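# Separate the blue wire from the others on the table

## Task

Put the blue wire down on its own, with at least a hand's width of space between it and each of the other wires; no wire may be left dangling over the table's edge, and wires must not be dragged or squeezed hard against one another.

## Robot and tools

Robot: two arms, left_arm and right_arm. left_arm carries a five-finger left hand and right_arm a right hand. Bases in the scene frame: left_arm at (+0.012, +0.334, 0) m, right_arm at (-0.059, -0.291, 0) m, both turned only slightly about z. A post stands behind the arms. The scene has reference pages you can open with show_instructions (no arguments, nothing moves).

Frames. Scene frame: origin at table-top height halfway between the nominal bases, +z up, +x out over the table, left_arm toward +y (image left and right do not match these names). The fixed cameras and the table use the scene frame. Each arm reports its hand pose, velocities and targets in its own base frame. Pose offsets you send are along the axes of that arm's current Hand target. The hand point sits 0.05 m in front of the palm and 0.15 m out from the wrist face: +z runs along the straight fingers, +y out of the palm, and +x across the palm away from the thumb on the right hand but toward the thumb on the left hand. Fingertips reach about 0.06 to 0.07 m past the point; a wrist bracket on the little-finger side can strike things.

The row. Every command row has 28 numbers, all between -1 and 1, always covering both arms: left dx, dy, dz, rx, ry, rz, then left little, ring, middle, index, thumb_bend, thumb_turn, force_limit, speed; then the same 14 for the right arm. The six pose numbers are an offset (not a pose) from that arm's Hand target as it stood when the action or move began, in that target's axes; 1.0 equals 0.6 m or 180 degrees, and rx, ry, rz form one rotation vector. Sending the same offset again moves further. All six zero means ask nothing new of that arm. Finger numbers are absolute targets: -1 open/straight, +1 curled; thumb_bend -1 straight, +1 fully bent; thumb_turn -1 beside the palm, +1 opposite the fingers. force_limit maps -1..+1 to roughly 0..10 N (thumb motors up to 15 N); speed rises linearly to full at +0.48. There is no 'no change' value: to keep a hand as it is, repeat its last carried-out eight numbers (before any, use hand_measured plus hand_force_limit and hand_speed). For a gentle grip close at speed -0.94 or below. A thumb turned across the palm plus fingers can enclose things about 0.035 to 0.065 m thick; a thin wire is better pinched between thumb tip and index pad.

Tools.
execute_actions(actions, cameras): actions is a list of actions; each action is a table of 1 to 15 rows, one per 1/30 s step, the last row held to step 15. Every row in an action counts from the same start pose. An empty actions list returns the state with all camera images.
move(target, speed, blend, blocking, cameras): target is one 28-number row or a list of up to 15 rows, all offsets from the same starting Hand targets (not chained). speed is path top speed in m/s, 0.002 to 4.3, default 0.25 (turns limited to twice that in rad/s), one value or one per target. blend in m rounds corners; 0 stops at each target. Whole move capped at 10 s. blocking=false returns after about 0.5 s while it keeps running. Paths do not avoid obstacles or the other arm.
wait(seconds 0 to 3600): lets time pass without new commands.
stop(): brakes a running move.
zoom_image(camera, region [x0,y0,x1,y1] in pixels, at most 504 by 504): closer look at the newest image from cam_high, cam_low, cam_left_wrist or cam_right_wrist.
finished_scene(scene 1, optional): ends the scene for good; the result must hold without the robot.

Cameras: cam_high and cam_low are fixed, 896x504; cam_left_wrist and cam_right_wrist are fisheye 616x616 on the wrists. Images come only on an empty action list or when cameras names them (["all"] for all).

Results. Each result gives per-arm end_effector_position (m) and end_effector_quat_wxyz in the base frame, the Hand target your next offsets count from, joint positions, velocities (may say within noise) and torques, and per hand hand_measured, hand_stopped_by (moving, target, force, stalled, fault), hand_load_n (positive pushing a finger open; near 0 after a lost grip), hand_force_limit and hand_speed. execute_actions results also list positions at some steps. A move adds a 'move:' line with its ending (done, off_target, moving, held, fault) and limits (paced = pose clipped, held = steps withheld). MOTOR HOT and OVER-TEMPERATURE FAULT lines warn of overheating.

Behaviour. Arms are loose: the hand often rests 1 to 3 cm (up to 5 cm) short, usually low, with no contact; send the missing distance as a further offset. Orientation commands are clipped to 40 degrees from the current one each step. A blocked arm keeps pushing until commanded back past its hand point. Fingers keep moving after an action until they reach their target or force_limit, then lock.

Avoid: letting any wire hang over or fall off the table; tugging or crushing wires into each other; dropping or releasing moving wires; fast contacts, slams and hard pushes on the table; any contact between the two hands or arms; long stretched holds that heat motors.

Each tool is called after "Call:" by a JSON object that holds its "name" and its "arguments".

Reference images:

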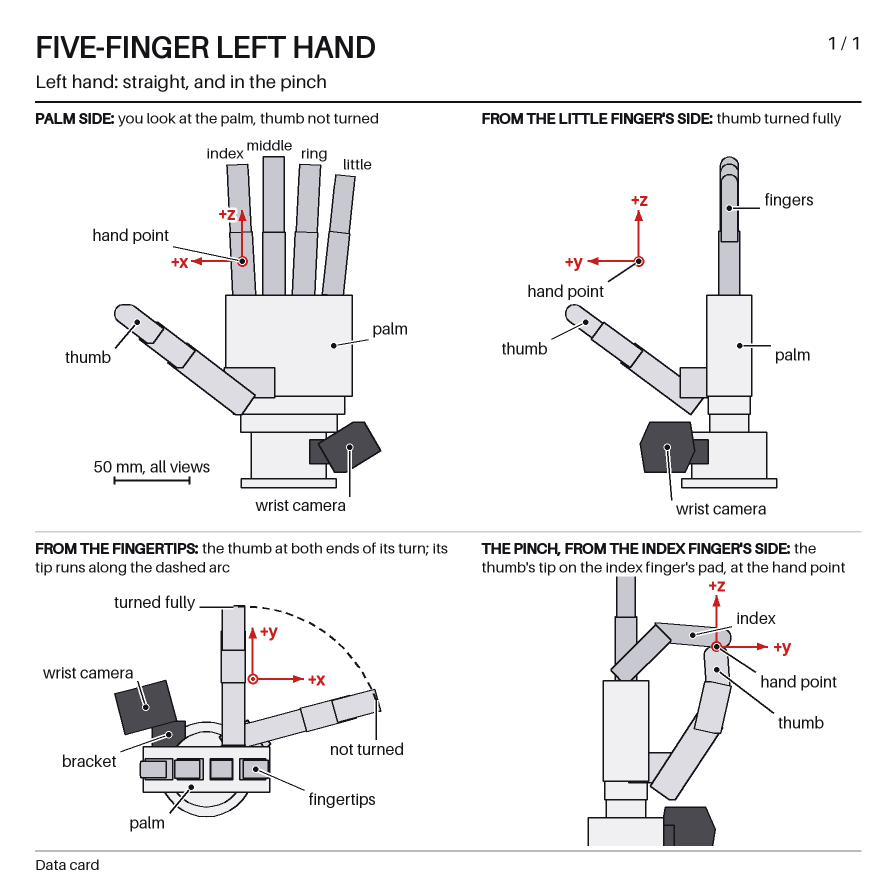

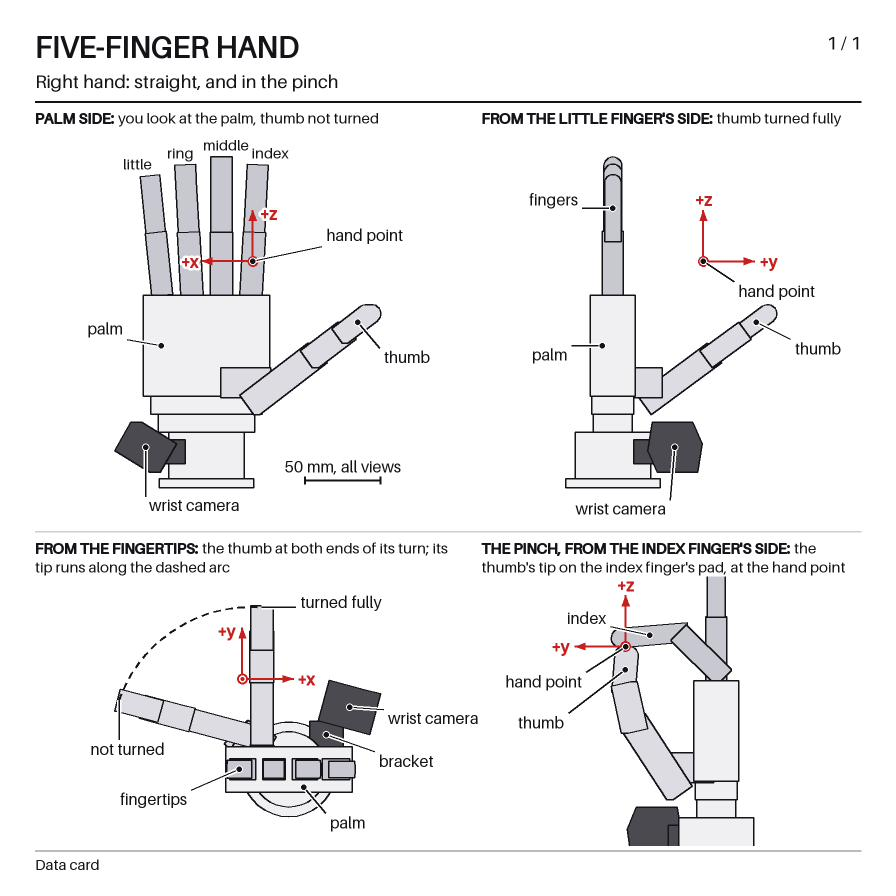

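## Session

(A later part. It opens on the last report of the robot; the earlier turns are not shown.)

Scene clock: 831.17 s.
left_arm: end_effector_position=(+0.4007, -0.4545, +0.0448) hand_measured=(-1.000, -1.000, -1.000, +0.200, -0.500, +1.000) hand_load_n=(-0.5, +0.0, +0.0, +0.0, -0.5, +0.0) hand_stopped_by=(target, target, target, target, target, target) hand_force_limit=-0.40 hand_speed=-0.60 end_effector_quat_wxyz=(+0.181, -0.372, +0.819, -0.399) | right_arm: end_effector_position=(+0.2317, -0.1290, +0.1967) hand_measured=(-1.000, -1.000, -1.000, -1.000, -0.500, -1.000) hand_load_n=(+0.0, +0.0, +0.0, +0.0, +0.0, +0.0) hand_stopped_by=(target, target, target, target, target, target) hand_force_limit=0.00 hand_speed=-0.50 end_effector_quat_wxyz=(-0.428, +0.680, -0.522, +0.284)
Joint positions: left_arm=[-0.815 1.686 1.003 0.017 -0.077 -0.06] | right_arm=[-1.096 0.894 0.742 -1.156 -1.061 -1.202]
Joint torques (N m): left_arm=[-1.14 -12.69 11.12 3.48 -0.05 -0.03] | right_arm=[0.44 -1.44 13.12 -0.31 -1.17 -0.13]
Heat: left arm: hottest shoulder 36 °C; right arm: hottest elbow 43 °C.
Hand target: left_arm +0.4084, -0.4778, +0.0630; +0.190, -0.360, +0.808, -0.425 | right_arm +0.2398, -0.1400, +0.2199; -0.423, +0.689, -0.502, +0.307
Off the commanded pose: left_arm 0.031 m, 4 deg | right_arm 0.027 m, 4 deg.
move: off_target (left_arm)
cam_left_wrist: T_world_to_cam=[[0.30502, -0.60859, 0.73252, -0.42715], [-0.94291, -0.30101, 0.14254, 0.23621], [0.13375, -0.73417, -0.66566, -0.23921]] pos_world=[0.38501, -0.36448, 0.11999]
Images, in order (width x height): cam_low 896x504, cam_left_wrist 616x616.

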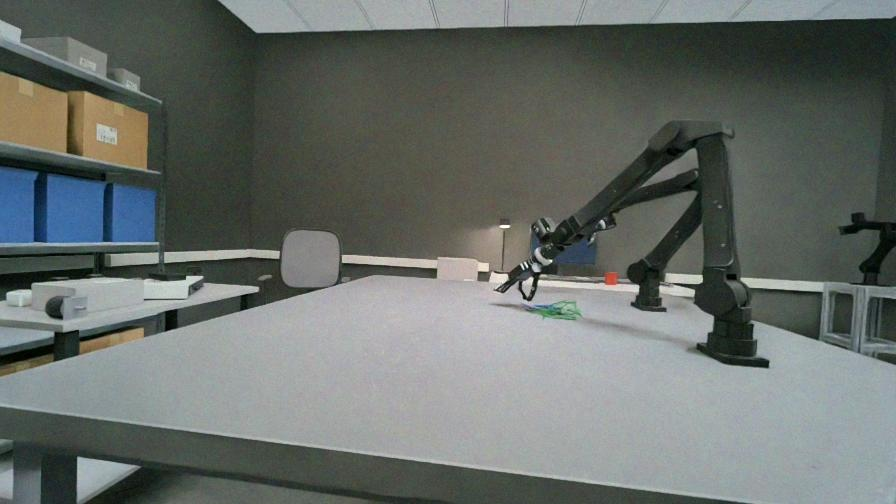

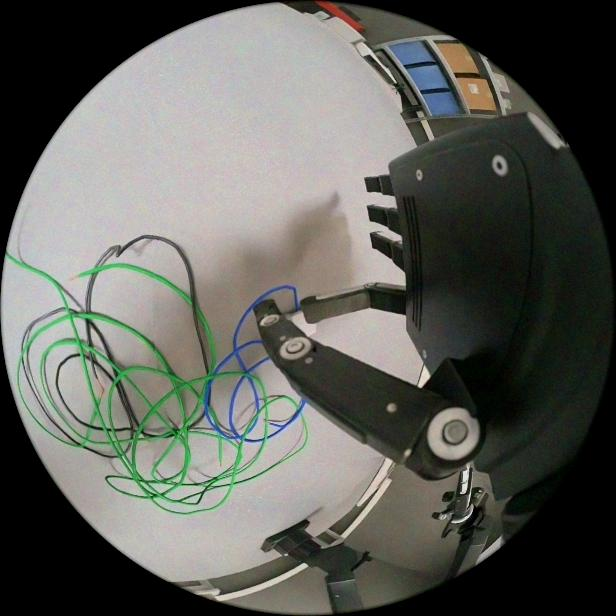

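Call:
{"name": "move", "arguments": {"target": [0.0022,0.0018,0.026,0,0,0,-1,-1,-1,0.1,-0.6,1,-0.4,-0.6,0,0,0,0,0,0,-1,-1,-1,-1,-0.5,-1,0,-0.5], "speed": 0.05, "cameras": ["cam_left_wrist","cam_low"]}}

Call:
{"name": "zoom_image", "arguments": {"camera": "cam_left_wrist", "region": [200, 220, 340, 400]}}

Call:
{"name": "zoom_image", "arguments": {"camera": "cam_low", "region": [500, 270, 590, 330]}}

Scene clock: 856.27 s.
left_arm: end_effector_position=(+0.4039, -0.4578, +0.0300) hand_measured=(-1.000, -1.000, -1.000, +0.100, -0.600, +1.000) hand_load_n=(+0.0, +0.0, +0.0, +0.0, +0.0, +0.0) hand_stopped_by=(target, target, target, target, target, target) hand_force_limit=-0.40 hand_speed=-0.60 end_effector_quat_wxyz=(+0.179, -0.372, +0.821, -0.394) | right_arm: end_effector_position=(+0.2317, -0.1290, +0.1967) hand_measured=(-1.000, -1.000, -1.000, -1.000, -0.500, -1.000) hand_load_n=(+0.0, +0.0, +0.0, +0.0, +0.0, +0.0) hand_stopped_by=(target, target, target, target, target, target) hand_force_limit=0.00 hand_speed=-0.50 end_effector_quat_wxyz=(-0.428, +0.680, -0.522, +0.284)
Joint positions: left_arm=[-0.815 1.724 1.014 0.032 -0.077 -0.06] | right_arm=[-1.096 0.894 0.742 -1.156 -1.061 -1.202]
Joint torques (N m): left_arm=[-1.03 -12.4 12.34 3.4 -0.03 -0.01] | right_arm=[0.38 -1.44 13.12 -0.31 -1.17 -0.12]
Heat: left arm: hottest elbow 37 °C; right arm: hottest elbow 43 °C.
Hand target: left_arm +0.4166, -0.4869, +0.0533; +0.190, -0.360, +0.808, -0.425 | right_arm +0.2398, -0.1400, +0.2199; -0.423, +0.689, -0.502, +0.307
Off the commanded pose: left_arm 0.039 m, 4 deg | right_arm 0.027 m, 4 deg.
move: off_target (left_arm)
cam_left_wrist: T_world_to_cam=[[0.31114, -0.61508, 0.72447, -0.42462], [-0.94169, -0.30228, 0.1478, 0.23904], [0.12808, -0.72822, -0.67327, -0.24672]] pos_world=[0.38882, -0.36859, 0.10619]
Images, in order (width x height): cam_low 896x504, cam_left_wrist 616x616.

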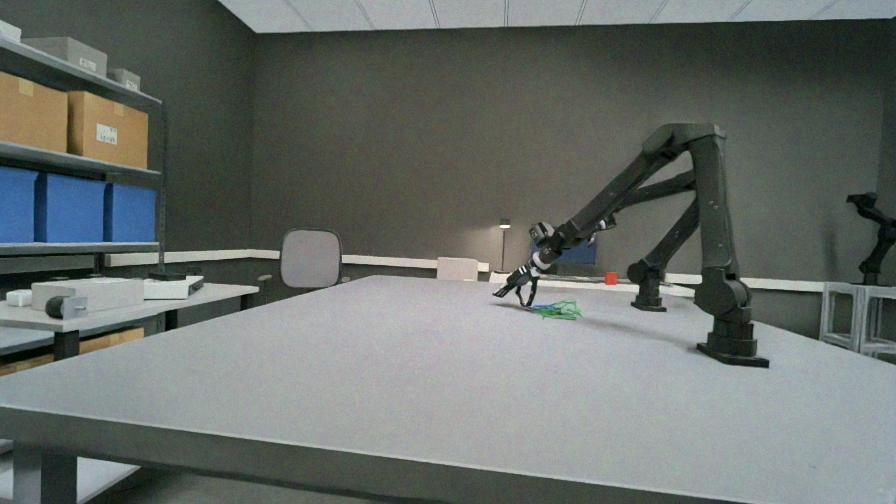

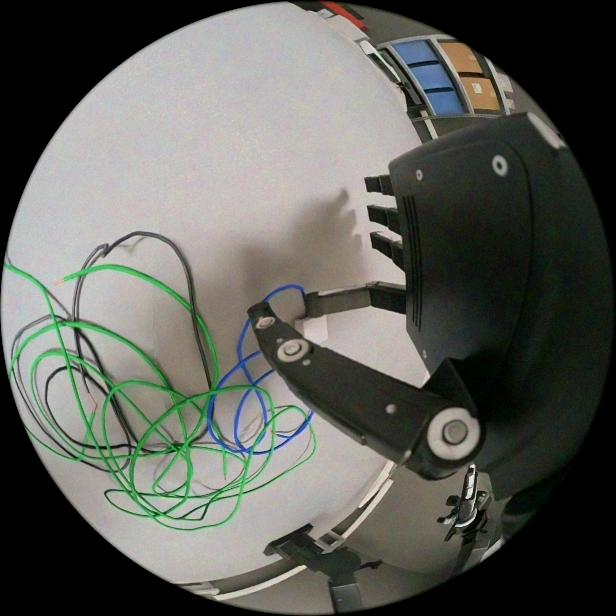

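Scaled by 2.800 from the camera's image (finer frame: 880x880).

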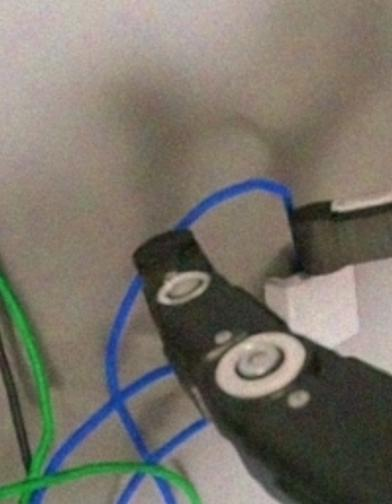

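Scaled by 5.600 from the camera's image (finer frame: 1280x720).

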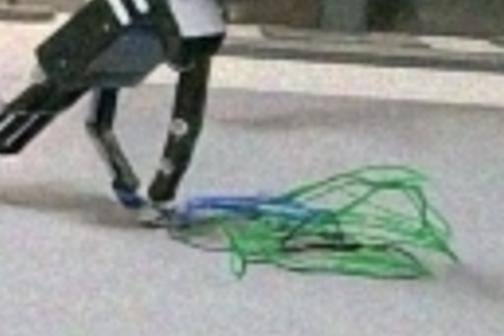

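Call:
{"name": "move", "arguments": {"target": [0,-0.0113,0.0165,0,0,0,-1,-1,-1,0.1,-0.6,1,-0.4,-0.6,0,0,0,0,0,0,-1,-1,-1,-1,-0.5,-1,0,-0.5], "speed": 0.05, "cameras": ["cam_left_wrist","cam_low"]}}

Call:
{"name": "zoom_image", "arguments": {"camera": "cam_left_wrist", "region": [200, 220, 340, 400]}}

Call:
{"name": "zoom_image", "arguments": {"camera": "cam_low", "region": [500, 270, 590, 330]}}

Scene clock: 874.50 s.
left_arm: end_effector_position=(+0.4155, -0.4702, +0.0366) hand_measured=(-1.000, -1.000, -1.000, +0.100, -0.600, +1.000) hand_load_n=(+0.0, +0.0, +0.0, +0.0, +0.0, +0.5) hand_stopped_by=(target, target, target, target, target, target) hand_force_limit=-0.40 hand_speed=-0.60 end_effector_quat_wxyz=(+0.182, -0.371, +0.817, -0.402) | right_arm: end_effector_position=(+0.2317, -0.1290, +0.1967) hand_measured=(-1.000, -1.000, -1.000, -1.000, -0.500, -1.000) hand_load_n=(+0.0, +0.0, +0.0, +0.0, +0.0, -0.5) hand_stopped_by=(target, target, target, target, target, target) hand_force_limit=0.00 hand_speed=-0.50 end_effector_quat_wxyz=(-0.428, +0.680, -0.522, +0.284)
Joint positions: left_arm=[-0.815 1.746 1.055 0.032 -0.077 -0.06] | right_arm=[-1.096 0.894 0.742 -1.156 -1.061 -1.202]
Joint torques (N m): left_arm=[-1.2 -12.81 12.25 2.95 0.02 -0.01] | right_arm=[0.38 -1.49 13.12 -0.31 -1.17 -0.12]
Heat: left arm: hottest elbow 37 °C; right arm: hottest elbow 43 °C.
Hand target: left_arm +0.4256, -0.4950, +0.0533; +0.190, -0.360, +0.808, -0.425 | right_arm +0.2398, -0.1400, +0.2199; -0.423, +0.689, -0.502, +0.307
Off the commanded pose: left_arm 0.032 m, 3 deg | right_arm 0.027 m, 4 deg.
move: off_target (left_arm)
cam_left_wrist: T_world_to_cam=[[0.30117, -0.60446, 0.73751, -0.43191], [-0.94364, -0.30022, 0.1393, 0.24736], [0.13722, -0.7379, -0.66081, -0.26164]] pos_world=[0.39941, -0.37988, 0.11119]
Images, in order (width x height): cam_low 896x504, cam_left_wrist 616x616.

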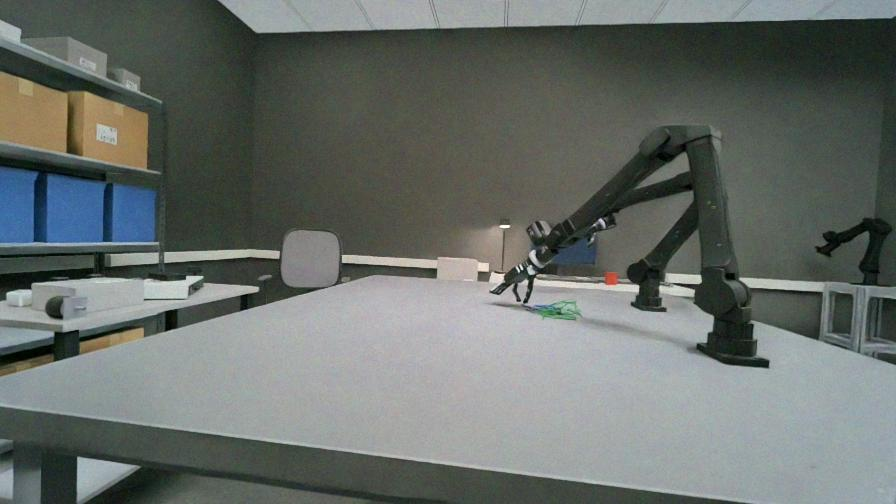

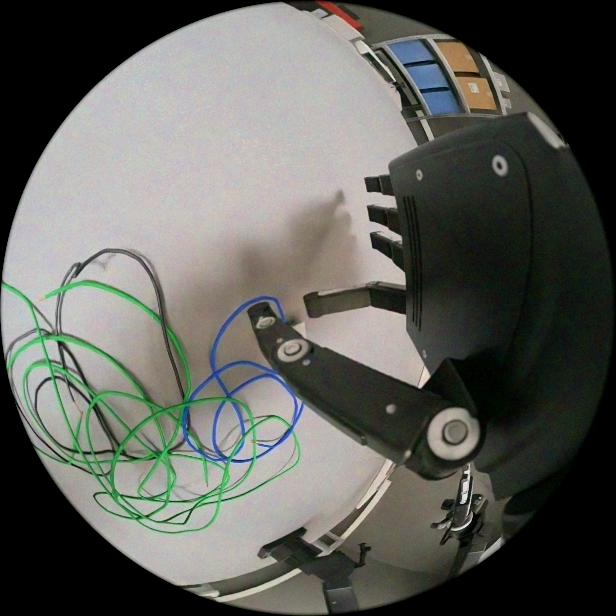

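Scaled by 2.800 from the camera's image (finer frame: 880x880).

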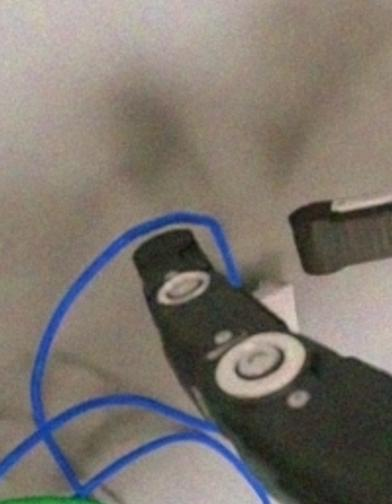

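Scaled by 5.600 from the camera's image (finer frame: 1280x720).

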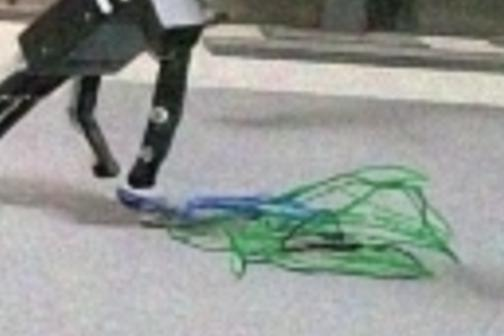

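Call:
{"name": "move", "arguments": {"target": [0,0.0192,0.0132,0,0,0,-1,-1,-1,0.1,-0.6,1,-0.4,-0.6,0,0,0,0,0,0,-1,-1,-1,-1,-0.5,-1,0,-0.5], "speed": 0.05, "cameras": ["cam_left_wrist","cam_low"]}}

Call:
{"name": "zoom_image", "arguments": {"camera": "cam_left_wrist", "region": [200, 220, 340, 400]}}

Call:
{"name": "zoom_image", "arguments": {"camera": "cam_low", "region": [500, 270, 590, 330]}}

Scene clock: 883.47 s.
left_arm: end_effector_position=(+0.4170, -0.4717, +0.0239) hand_measured=(-1.000, -1.000, -1.000, +0.100, -0.600, +1.000) hand_load_n=(+0.0, +0.0, -0.5, +0.0, +0.0, +0.0) hand_stopped_by=(target, target, target, target, target, target) hand_force_limit=-0.40 hand_speed=-0.60 end_effector_quat_wxyz=(+0.182, -0.371, +0.818, -0.400) | right_arm: end_effector_position=(+0.2317, -0.1290, +0.1967) hand_measured=(-1.000, -1.000, -1.000, -1.000, -0.500, -1.000) hand_load_n=(-0.5, +0.0, +0.0, +0.0, +0.0, +0.0) hand_stopped_by=(target, target, target, target, target, target) hand_force_limit=0.00 hand_speed=-0.50 end_effector_quat_wxyz=(-0.428, +0.680, -0.522, +0.284)
Joint positions: left_arm=[-0.815 1.773 1.055 0.055 -0.077 -0.06] | right_arm=[-1.096 0.894 0.742 -1.156 -1.061 -1.202]
Joint torques (N m): left_arm=[-0.44 -13.39 11.08 3.4 0.03 0.01] | right_arm=[0.38 -1.44 13.11 -0.32 -1.17 -0.13]
Heat: left arm: hottest elbow 38 °C; right arm: hottest elbow 43 °C.
Hand target: left_arm +0.4256, -0.4950, +0.0393; +0.190, -0.360, +0.808, -0.425 | right_arm +0.2398, -0.1400, +0.2199; -0.423, +0.689, -0.502, +0.307
Off the commanded pose: left_arm 0.029 m, 3 deg | right_arm 0.027 m, 4 deg.
move: off_target (left_arm)
cam_left_wrist: T_world_to_cam=[[0.30347, -0.60691, 0.73455, -0.42595], [-0.94321, -0.30068, 0.14124, 0.24963], [0.13514, -0.7357, -0.66369, -0.2693]] pos_world=[0.40111, -0.38158, 0.09889]
Images, in order (width x height): cam_low 896x504, cam_left_wrist 616x616.

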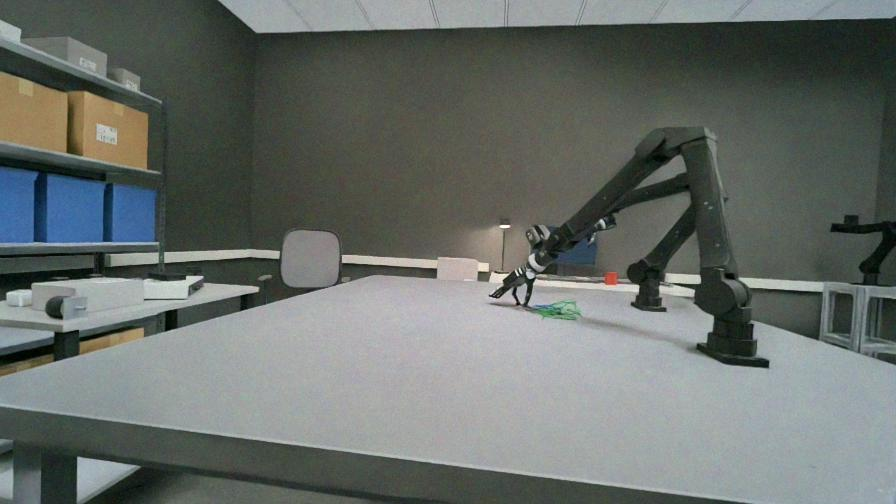

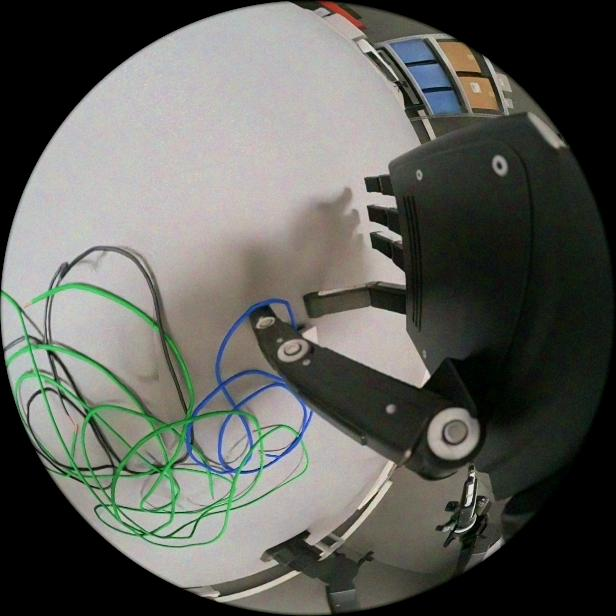

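Scaled by 2.800 from the camera's image (finer frame: 880x880).

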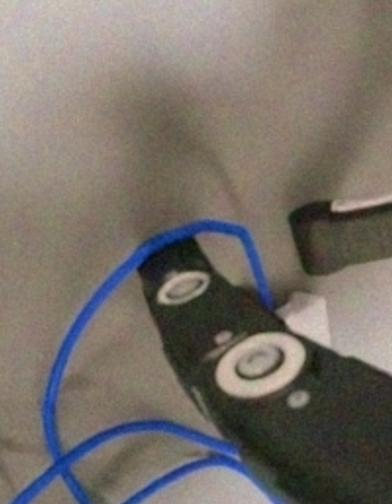

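Scaled by 5.600 from the camera's image (finer frame: 1280x720).

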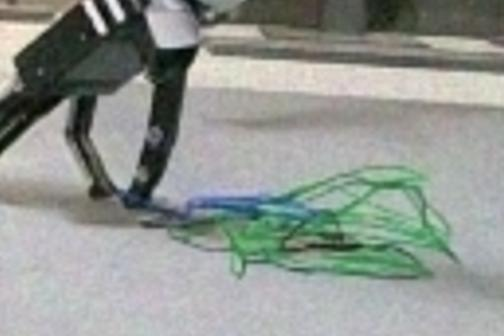

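Call:
{"name": "move", "arguments": {"target": [0,0,0,0,0,0,-1,-1,-1,0.35,0.2,1,-0.4,-0.92,0,0,0,0,0,0,-1,-1,-1,-1,-0.5,-1,0,-0.5], "speed": 0.05, "cameras": ["cam_left_wrist","cam_low"]}}

Call:
{"name": "zoom_image", "arguments": {"camera": "cam_left_wrist", "region": [200, 220, 340, 400]}}

Call:
{"name": "zoom_image", "arguments": {"camera": "cam_low", "region": [500, 270, 590, 330]}}

Scene clock: 906.17 s.
left_arm: end_effector_position=(+0.4170, -0.4717, +0.0239) hand_measured=(-1.000, -1.000, -1.000, +0.350, -0.264, +1.000) hand_load_n=(+0.0, -0.5, +0.0, +0.5, +4.5, +0.0) hand_stopped_by=(target, target, target, target, force, target) hand_force_limit=-0.40 hand_speed=-0.92 end_effector_quat_wxyz=(+0.182, -0.371, +0.818, -0.400) | right_arm: end_effector_position=(+0.2317, -0.1290, +0.1967) hand_measured=(-1.000, -1.000, -1.000, -1.000, -0.500, -1.000) hand_load_n=(-0.5, +0.0, -0.5, -0.5, +0.0, +0.0) hand_stopped_by=(target, target, target, target, target, target) hand_force_limit=0.00 hand_speed=-0.50 end_effector_quat_wxyz=(-0.428, +0.680, -0.522, +0.284)
Joint positions: left_arm=[-0.815 1.773 1.055 0.055 -0.077 -0.06] | right_arm=[-1.096 0.894 0.742 -1.156 -1.061 -1.202]
Joint torques (N m): left_arm=[-0.79 -13.22 11.04 3.52 0.01 -0.01] | right_arm=[0.38 -1.49 13.12 -0.31 -1.17 -0.13]
Heat: left arm: hottest elbow 39 °C; right arm: hottest elbow 43 °C.
Hand target: left_arm +0.4256, -0.4950, +0.0393; +0.190, -0.360, +0.808, -0.425 | right_arm +0.2398, -0.1400, +0.2199; -0.423, +0.689, -0.502, +0.307
Off the commanded pose: left_arm 0.029 m, 3 deg | right_arm 0.027 m, 4 deg.
move: done
cam_left_wrist: T_world_to_cam=[[0.30347, -0.60691, 0.73455, -0.42595], [-0.94321, -0.30068, 0.14124, 0.24963], [0.13514, -0.7357, -0.66369, -0.2693]] pos_world=[0.40111, -0.38158, 0.09889]
Images, in order (width x height): cam_low 896x504, cam_left_wrist 616x616.

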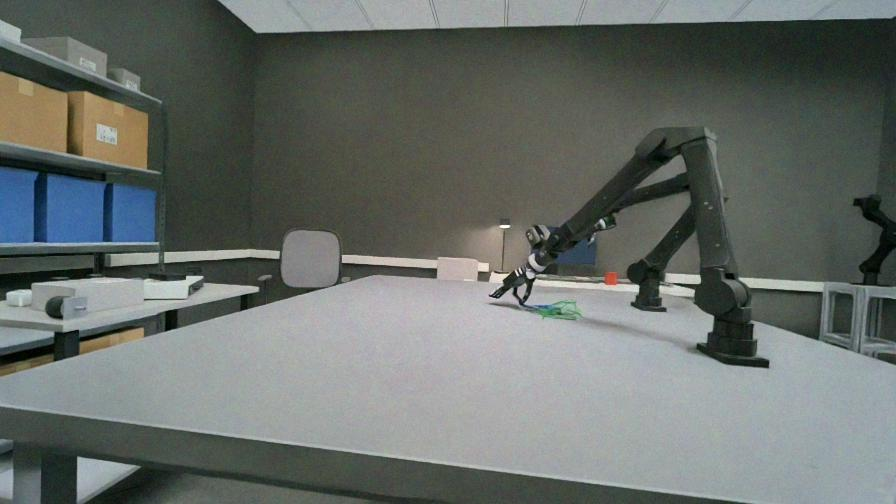

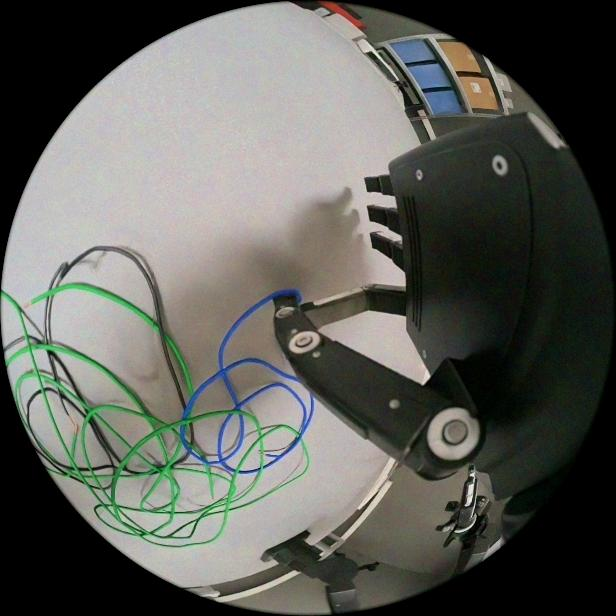

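Scaled by 2.800 from the camera's image (finer frame: 880x880).

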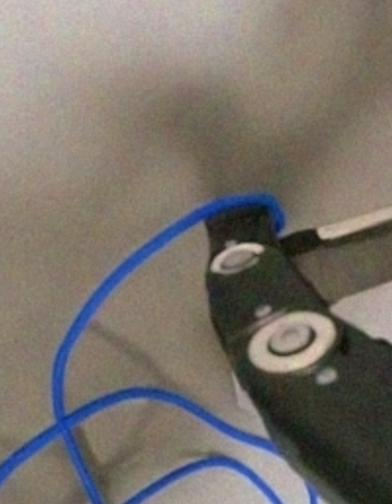

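Scaled by 5.600 from the camera's image (finer frame: 1280x720).

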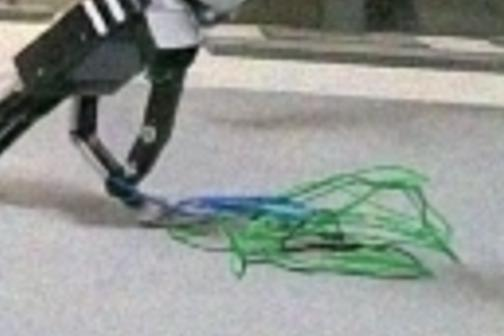

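Call:
{"name": "move", "arguments": {"target": [0,0,0,0,0,0,-1,-1,-1,0.45,0.3,1,0.1,-0.92,0,0,0,0,0,0,-1,-1,-1,-1,-0.5,-1,0,-0.5], "speed": 0.05, "cameras": []}}

Call:
{"name": "move", "arguments": {"target": [0,-0.0412,-0.0283,0,0,0,-1,-1,-1,0.45,0.3,1,0.1,-0.92,0,0,0,0,0,0,-1,-1,-1,-1,-0.5,-1,0,-0.5], "speed": 0.03, "cameras": ["all"]}}

Call:
{"name": "zoom_image", "arguments": {"camera": "cam_left_wrist", "region": [200, 220, 340, 400]}}

Call:
{"name": "zoom_image", "arguments": {"camera": "cam_low", "region": [500, 270, 590, 330]}}

Scene clock: 915.10 s.
left_arm: end_effector_position=(+0.4170, -0.4717, +0.0239) hand_measured=(-1.000, -1.000, -1.000, +0.378, -0.236, +1.000) hand_load_n=(+0.0, +0.0, +0.0, +6.5, +8.0, +0.0) hand_stopped_by=(target, target, target, force, force, target) hand_force_limit=0.10 hand_speed=-0.92 end_effector_quat_wxyz=(+0.182, -0.371, +0.818, -0.400) | right_arm: end_effector_position=(+0.2317, -0.1290, +0.1967) hand_measured=(-1.000, -1.000, -1.000, -1.000, -0.500, -1.000) hand_load_n=(+0.0, +0.0, +0.0, +0.0, +0.0, +0.0) hand_stopped_by=(target, target, target, target, target, target) hand_force_limit=0.00 hand_speed=-0.50 end_effector_quat_wxyz=(-0.428, +0.680, -0.522, +0.284)
Joint positions: left_arm=[-0.815 1.773 1.055 0.055 -0.077 -0.06] | right_arm=[-1.096 0.894 0.742 -1.156 -1.061 -1.202]
Joint torques (N m): left_arm=[-0.56 -13.33 10.96 3.4 0.02 0] | right_arm=[0.38 -1.49 13.11 -0.31 -1.17 -0.13]
Heat: left arm: hottest elbow 39 °C; right arm: hottest elbow 43 °C.
Hand target: left_arm +0.4256, -0.4950, +0.0393; +0.190, -0.360, +0.808, -0.425 | right_arm +0.2398, -0.1400, +0.2199; -0.423, +0.689, -0.502, +0.307
Off the commanded pose: left_arm 0.029 m, 3 deg | right_arm 0.027 m, 4 deg.
move: done

Scene clock: 916.80 s.
left_arm: end_effector_position=(+0.4157, -0.4746, +0.0363) hand_measured=(-1.000, -1.000, -1.000, +0.378, -0.236, +1.000) hand_load_n=(+0.0, +0.0, +0.0, +7.0, +8.5, +0.0) hand_stopped_by=(target, target, target, force, force, target) hand_force_limit=0.10 hand_speed=-0.92 end_effector_quat_wxyz=(+0.182, -0.369, +0.818, -0.403) | right_arm: end_effector_position=(+0.2317, -0.1290, +0.1967) hand_measured=(-1.000, -1.000, -1.000, -1.000, -0.500, -1.000) hand_load_n=(+0.0, +0.0, +0.0, +0.0, +0.0, -0.5) hand_stopped_by=(target, target, target, target, target, target) hand_force_limit=0.00 hand_speed=-0.50 end_effector_quat_wxyz=(-0.428, +0.680, -0.522, +0.284)
Joint positions: left_arm=[-0.82 1.753 1.064 0.032 -0.077 -0.06] | right_arm=[-1.096 0.894 0.742 -1.156 -1.061 -1.202]
Joint torques (N m): left_arm=[-0.91 -15.03 12.74 1.16 0.03 0.01] | right_arm=[0.44 -1.44 13.12 -0.31 -1.17 -0.12]
Motor temperatures (°C): left_arm=[28 36 40 26 27 28] | right_arm=[30 28 44 27 29 28]
Heat: left arm: hottest elbow 40 °C; right arm: hottest elbow 44 °C.
Hand target: left_arm +0.4256, -0.4950, +0.0693; +0.190, -0.360, +0.808, -0.425 | right_arm +0.2398, -0.1400, +0.2199; -0.423, +0.689, -0.502, +0.307
Off the commanded pose: left_arm 0.040 m, 3 deg | right_arm 0.027 m, 4 deg.
move: off_target (left_arm)
cam_left_wrist: T_world_to_cam=[[0.29756, -0.60501, 0.73853, -0.43318], [-0.94518, -0.29566, 0.13861, 0.24907], [0.13449, -0.73929, -0.65982, -0.26462]] pos_world=[0.39991, -0.38407, 0.11079]
cam_right_wrist: T_world_to_cam=[[-0.4289, -0.33374, -0.83944, 0.21629], [-0.72887, 0.67682, 0.10332, 0.24266], [0.53366, 0.65616, -0.53354, 0.18125]] pos_world=[0.17291, -0.21098, 0.2532]

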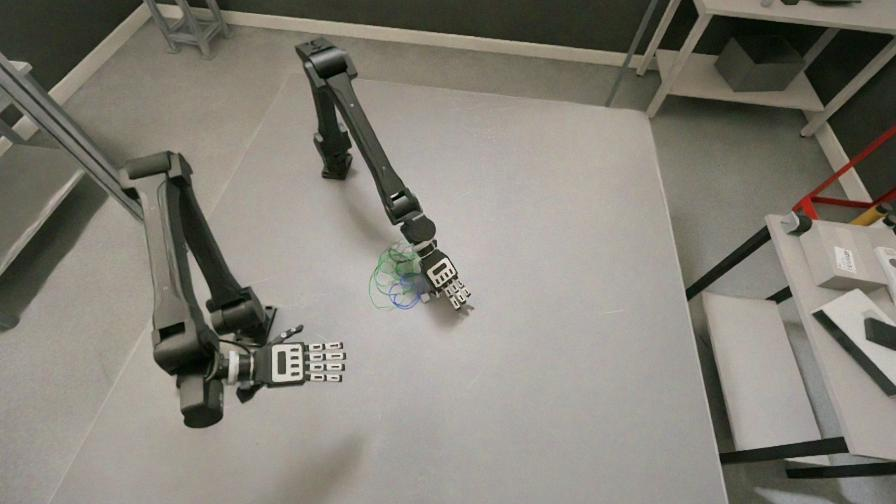

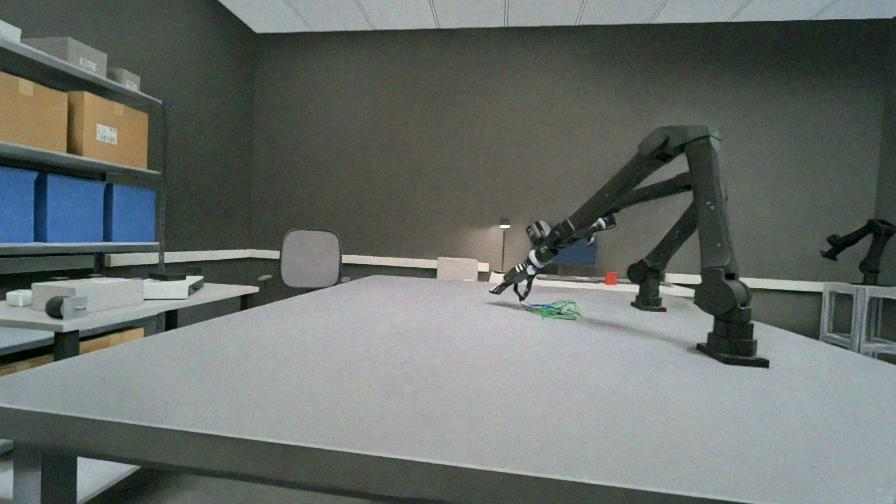

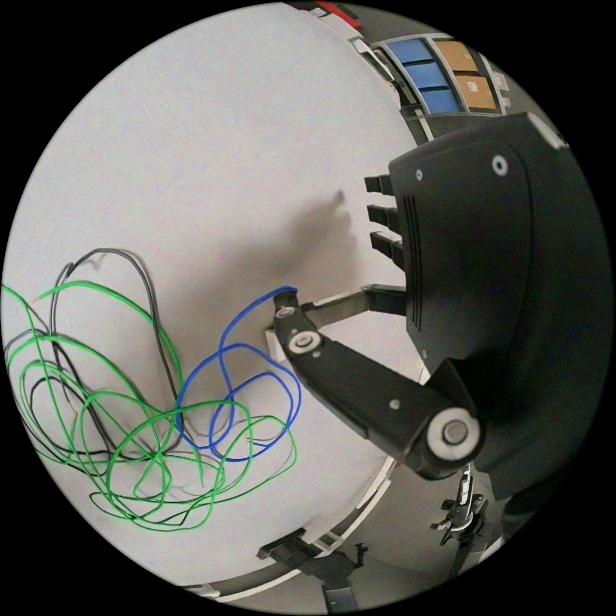

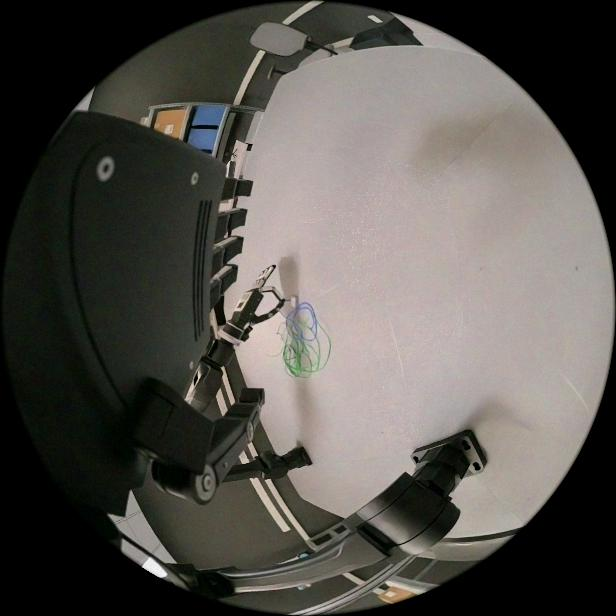

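Scaled by 2.800 from the camera's image (finer frame: 880x880).

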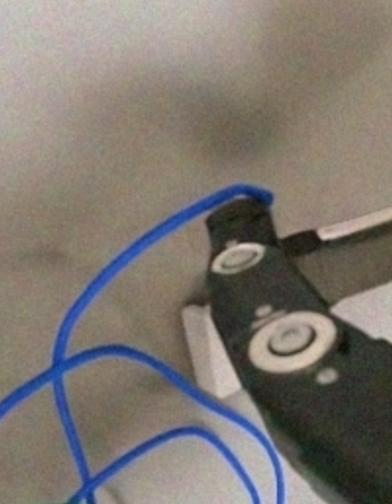

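Scaled by 5.600 from the camera's image (finer frame: 1280x720).

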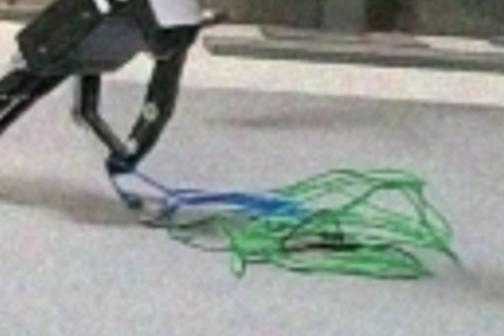

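Call:
{"name": "move", "arguments": {"target": [0,-0.0687,-0.0472,0,0,0,-1,-1,-1,0.45,0.3,1,0.1,-0.92,0,0,0,0,0,0,-1,-1,-1,-1,-0.5,-1,0,-0.5], "speed": 0.05, "cameras": ["all"]}}

Call:
{"name": "zoom_image", "arguments": {"camera": "cam_low", "region": [500, 240, 600, 330]}}

Call:
{"name": "zoom_image", "arguments": {"camera": "cam_left_wrist", "region": [60, 240, 340, 480]}}

Scene clock: 932.27 s.
left_arm: end_effector_position=(+0.4184, -0.4775, +0.0884) hand_measured=(-1.000, -1.000, -1.000, +0.378, -0.236, +1.000) hand_load_n=(+0.0, +0.0, +0.0, +6.5, +8.0, +0.0) hand_stopped_by=(target, target, target, force, force, target) hand_force_limit=0.10 hand_speed=-0.92 end_effector_quat_wxyz=(+0.183, -0.369, +0.816, -0.406) | right_arm: end_effector_position=(+0.2317, -0.1290, +0.1967) hand_measured=(-1.000, -1.000, -1.000, -1.000, -0.500, -1.000) hand_load_n=(+0.0, +0.0, -0.5, +0.0, +0.0, +0.0) hand_stopped_by=(target, target, target, target, target, target) hand_force_limit=0.00 hand_speed=-0.50 end_effector_quat_wxyz=(-0.428, +0.680, -0.522, +0.284)
Joint positions: left_arm=[-0.82 1.678 1.124 -0.097 -0.077 -0.06] | right_arm=[-1.096 0.894 0.742 -1.156 -1.061 -1.202]
Joint torques (N m): left_arm=[-0.79 -14.56 13.35 1.14 0.04 0] | right_arm=[0.44 -1.44 13.12 -0.32 -1.17 -0.12]
Heat: left arm: hottest elbow 40 °C; right arm: hottest elbow 44 °C.
Hand target: left_arm +0.4255, -0.4950, +0.1193; +0.190, -0.360, +0.808, -0.425 | right_arm +0.2398, -0.1400, +0.2199; -0.423, +0.689, -0.502, +0.307
Off the commanded pose: left_arm 0.036 m, 3 deg | right_arm 0.027 m, 4 deg.
move: off_target (left_arm)
cam_left_wrist: T_world_to_cam=[[0.29452, -0.60169, 0.74245, -0.47178], [-0.94573, -0.29512, 0.136, 0.24426], [0.13728, -0.74221, -0.65595, -0.23563]] pos_world=[0.4023, -0.38667, 0.16249]
cam_right_wrist: T_world_to_cam=[[-0.4289, -0.33374, -0.83944, 0.21629], [-0.72887, 0.67682, 0.10332, 0.24266], [0.53366, 0.65616, -0.53354, 0.18125]] pos_world=[0.17291, -0.21098, 0.2532]

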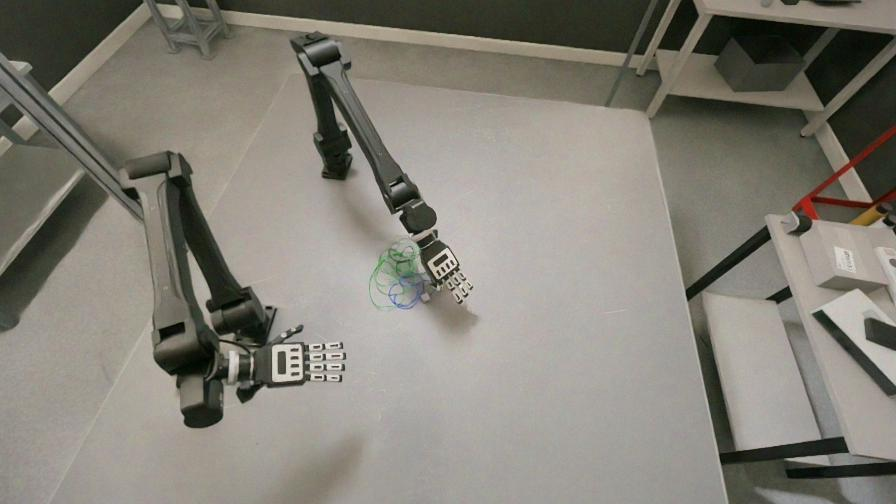

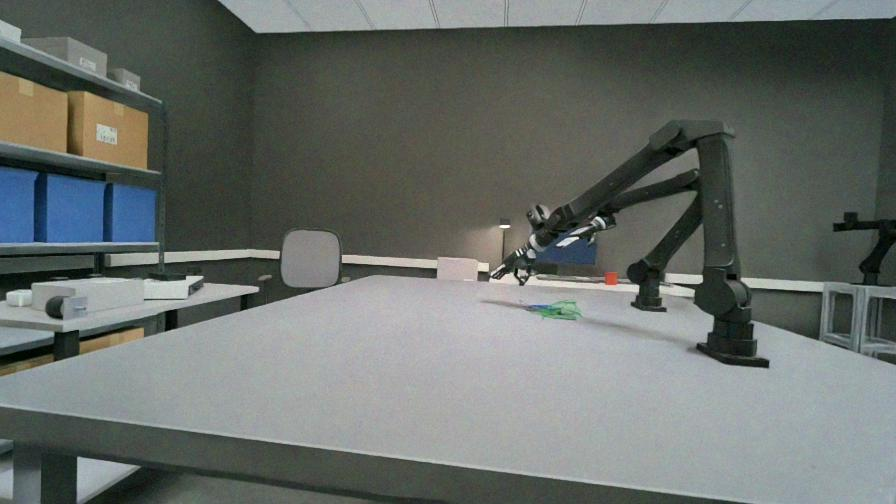

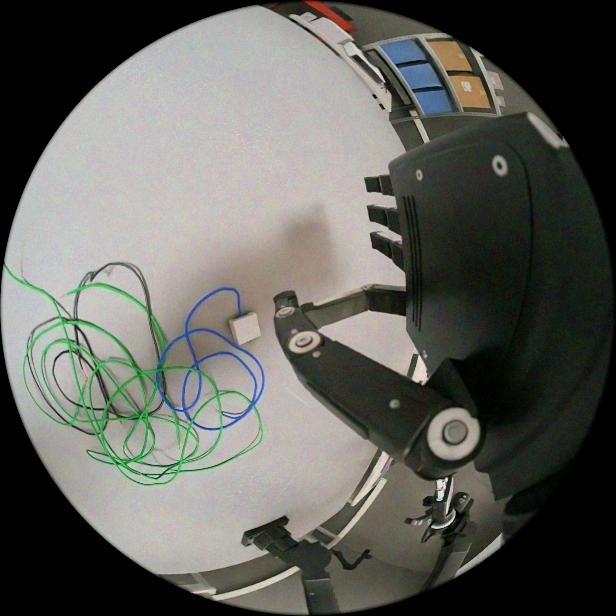

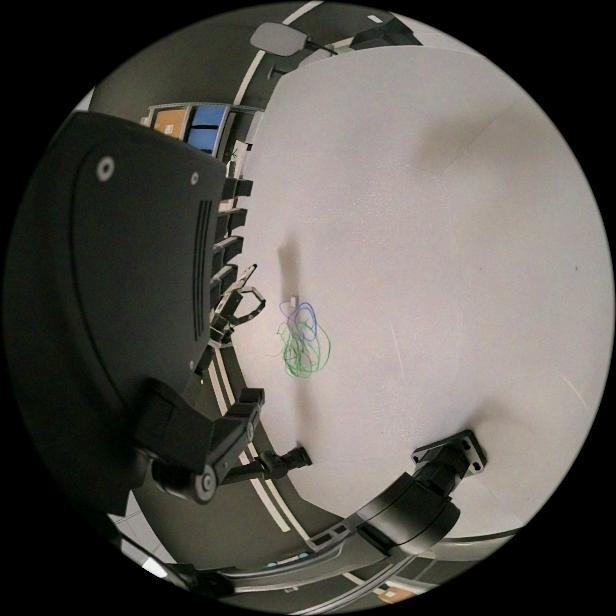

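Scaled by 5.040 from the camera's image (finer frame: 1280x720).

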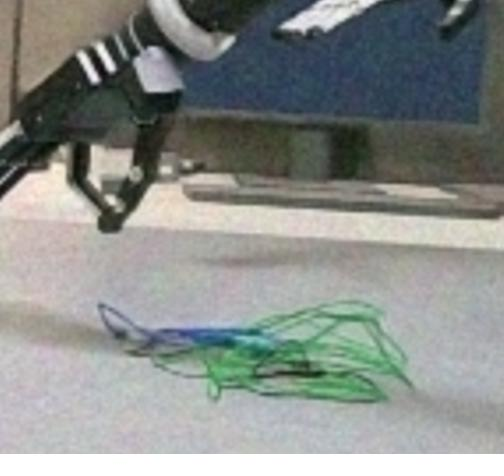

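Scaled by 1.800 from the camera's image (finer frame: 880x880).

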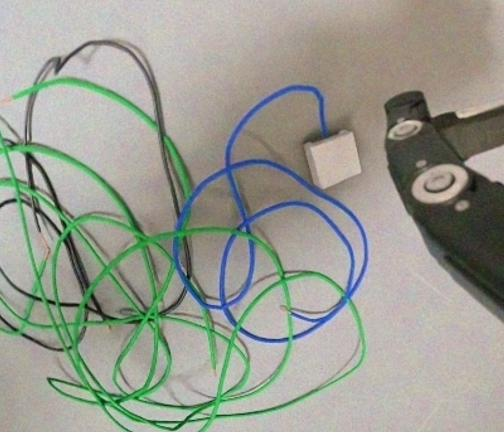

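Call:
{"name": "move", "arguments": {"target": [0,0.0687,0.0472,0,0,0,-1,-1,-1,0.2,-0.6,1,-0.4,-0.6,0,0,0,0,0,0,-1,-1,-1,-1,-0.5,-1,0,-0.5], "speed": 0.06, "cameras": ["cam_left_wrist","cam_low"]}}

Call:
{"name": "zoom_image", "arguments": {"camera": "cam_left_wrist", "region": [200, 220, 340, 400]}}

Call:
{"name": "zoom_image", "arguments": {"camera": "cam_low", "region": [500, 270, 590, 330]}}

Scene clock: 954.10 s.
left_arm: end_effector_position=(+0.4274, -0.4872, +0.0727) hand_measured=(-1.000, -1.000, -1.000, +0.200, -0.600, +1.000) hand_load_n=(+0.0, +0.0, +0.0, +0.0, +0.0, +0.0) hand_stopped_by=(target, target, target, target, target, target) hand_force_limit=-0.40 hand_speed=-0.60 end_effector_quat_wxyz=(+0.186, -0.367, +0.810, -0.417) | right_arm: end_effector_position=(+0.2317, -0.1290, +0.1967) hand_measured=(-1.000, -1.000, -1.000, -1.000, -0.500, -1.000) hand_load_n=(+0.0, +0.0, +0.0, +0.0, +0.0, +0.0) hand_stopped_by=(target, target, target, target, target, target) hand_force_limit=0.00 hand_speed=-0.50 end_effector_quat_wxyz=(-0.428, +0.680, -0.522, +0.284)
Joint positions: left_arm=[-0.82 1.726 1.124 -0.022 -0.077 -0.06] | right_arm=[-1.096 0.894 0.742 -1.156 -1.061 -1.202]
Joint torques (N m): left_arm=[-0.85 -13.45 8.02 3.51 0.03 -0.02] | right_arm=[0.32 -1.49 13.12 -0.31 -1.17 -0.13]
Heat: left arm: hottest elbow 40 °C; right arm: hottest elbow 44 °C.
Hand target: left_arm +0.4256, -0.4950, +0.0693; +0.190, -0.360, +0.808, -0.425 | right_arm +0.2398, -0.1400, +0.2199; -0.423, +0.689, -0.502, +0.307
Off the commanded pose: left_arm 0.009 m, 1 deg | right_arm 0.027 m, 4 deg.
move: done
cam_left_wrist: T_world_to_cam=[[0.28035, -0.58652, 0.75986, -0.45637], [-0.9482, -0.29242, 0.12412, 0.25524], [0.1494, -0.7553, -0.63812, -0.2672]] pos_world=[0.40988, -0.39485, 0.14459]
Images, in order (width x height): cam_low 896x504, cam_left_wrist 616x616.

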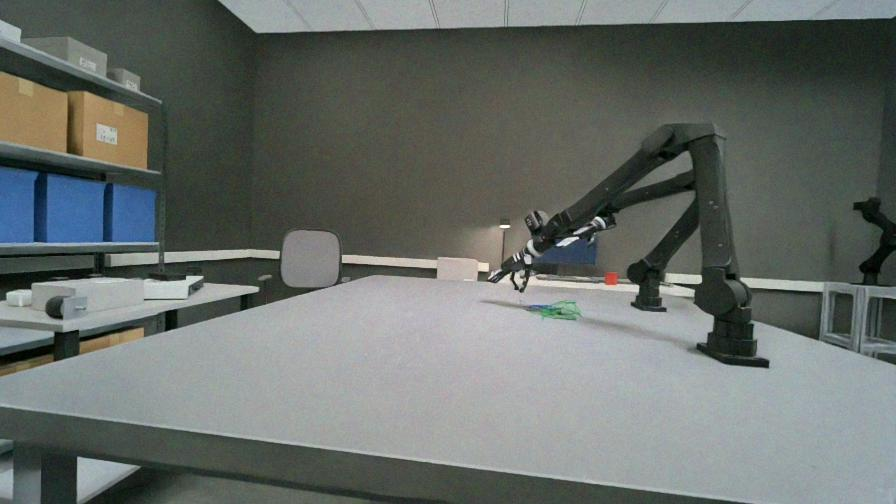

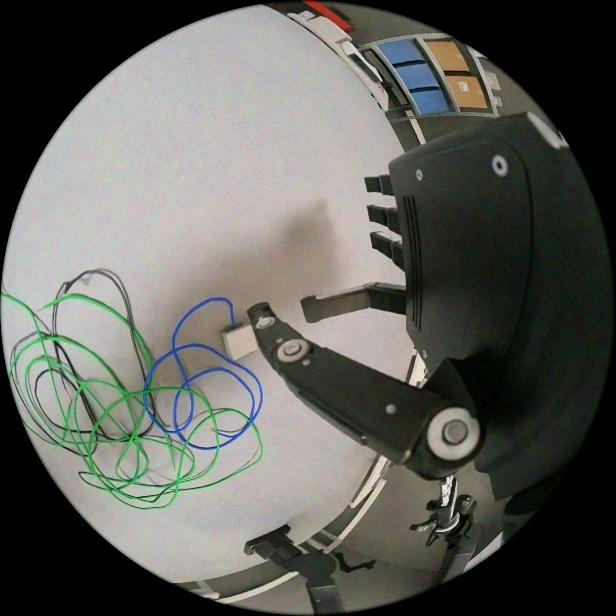

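Scaled by 2.800 from the camera's image (finer frame: 880x880).

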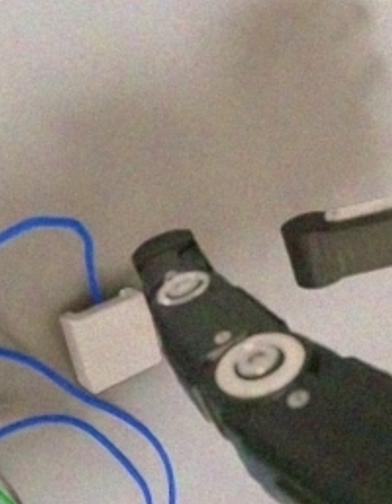

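Scaled by 5.600 from the camera's image (finer frame: 1280x720).

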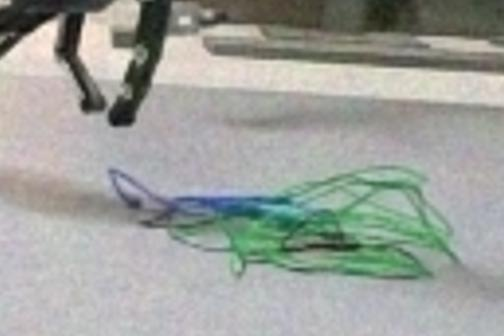

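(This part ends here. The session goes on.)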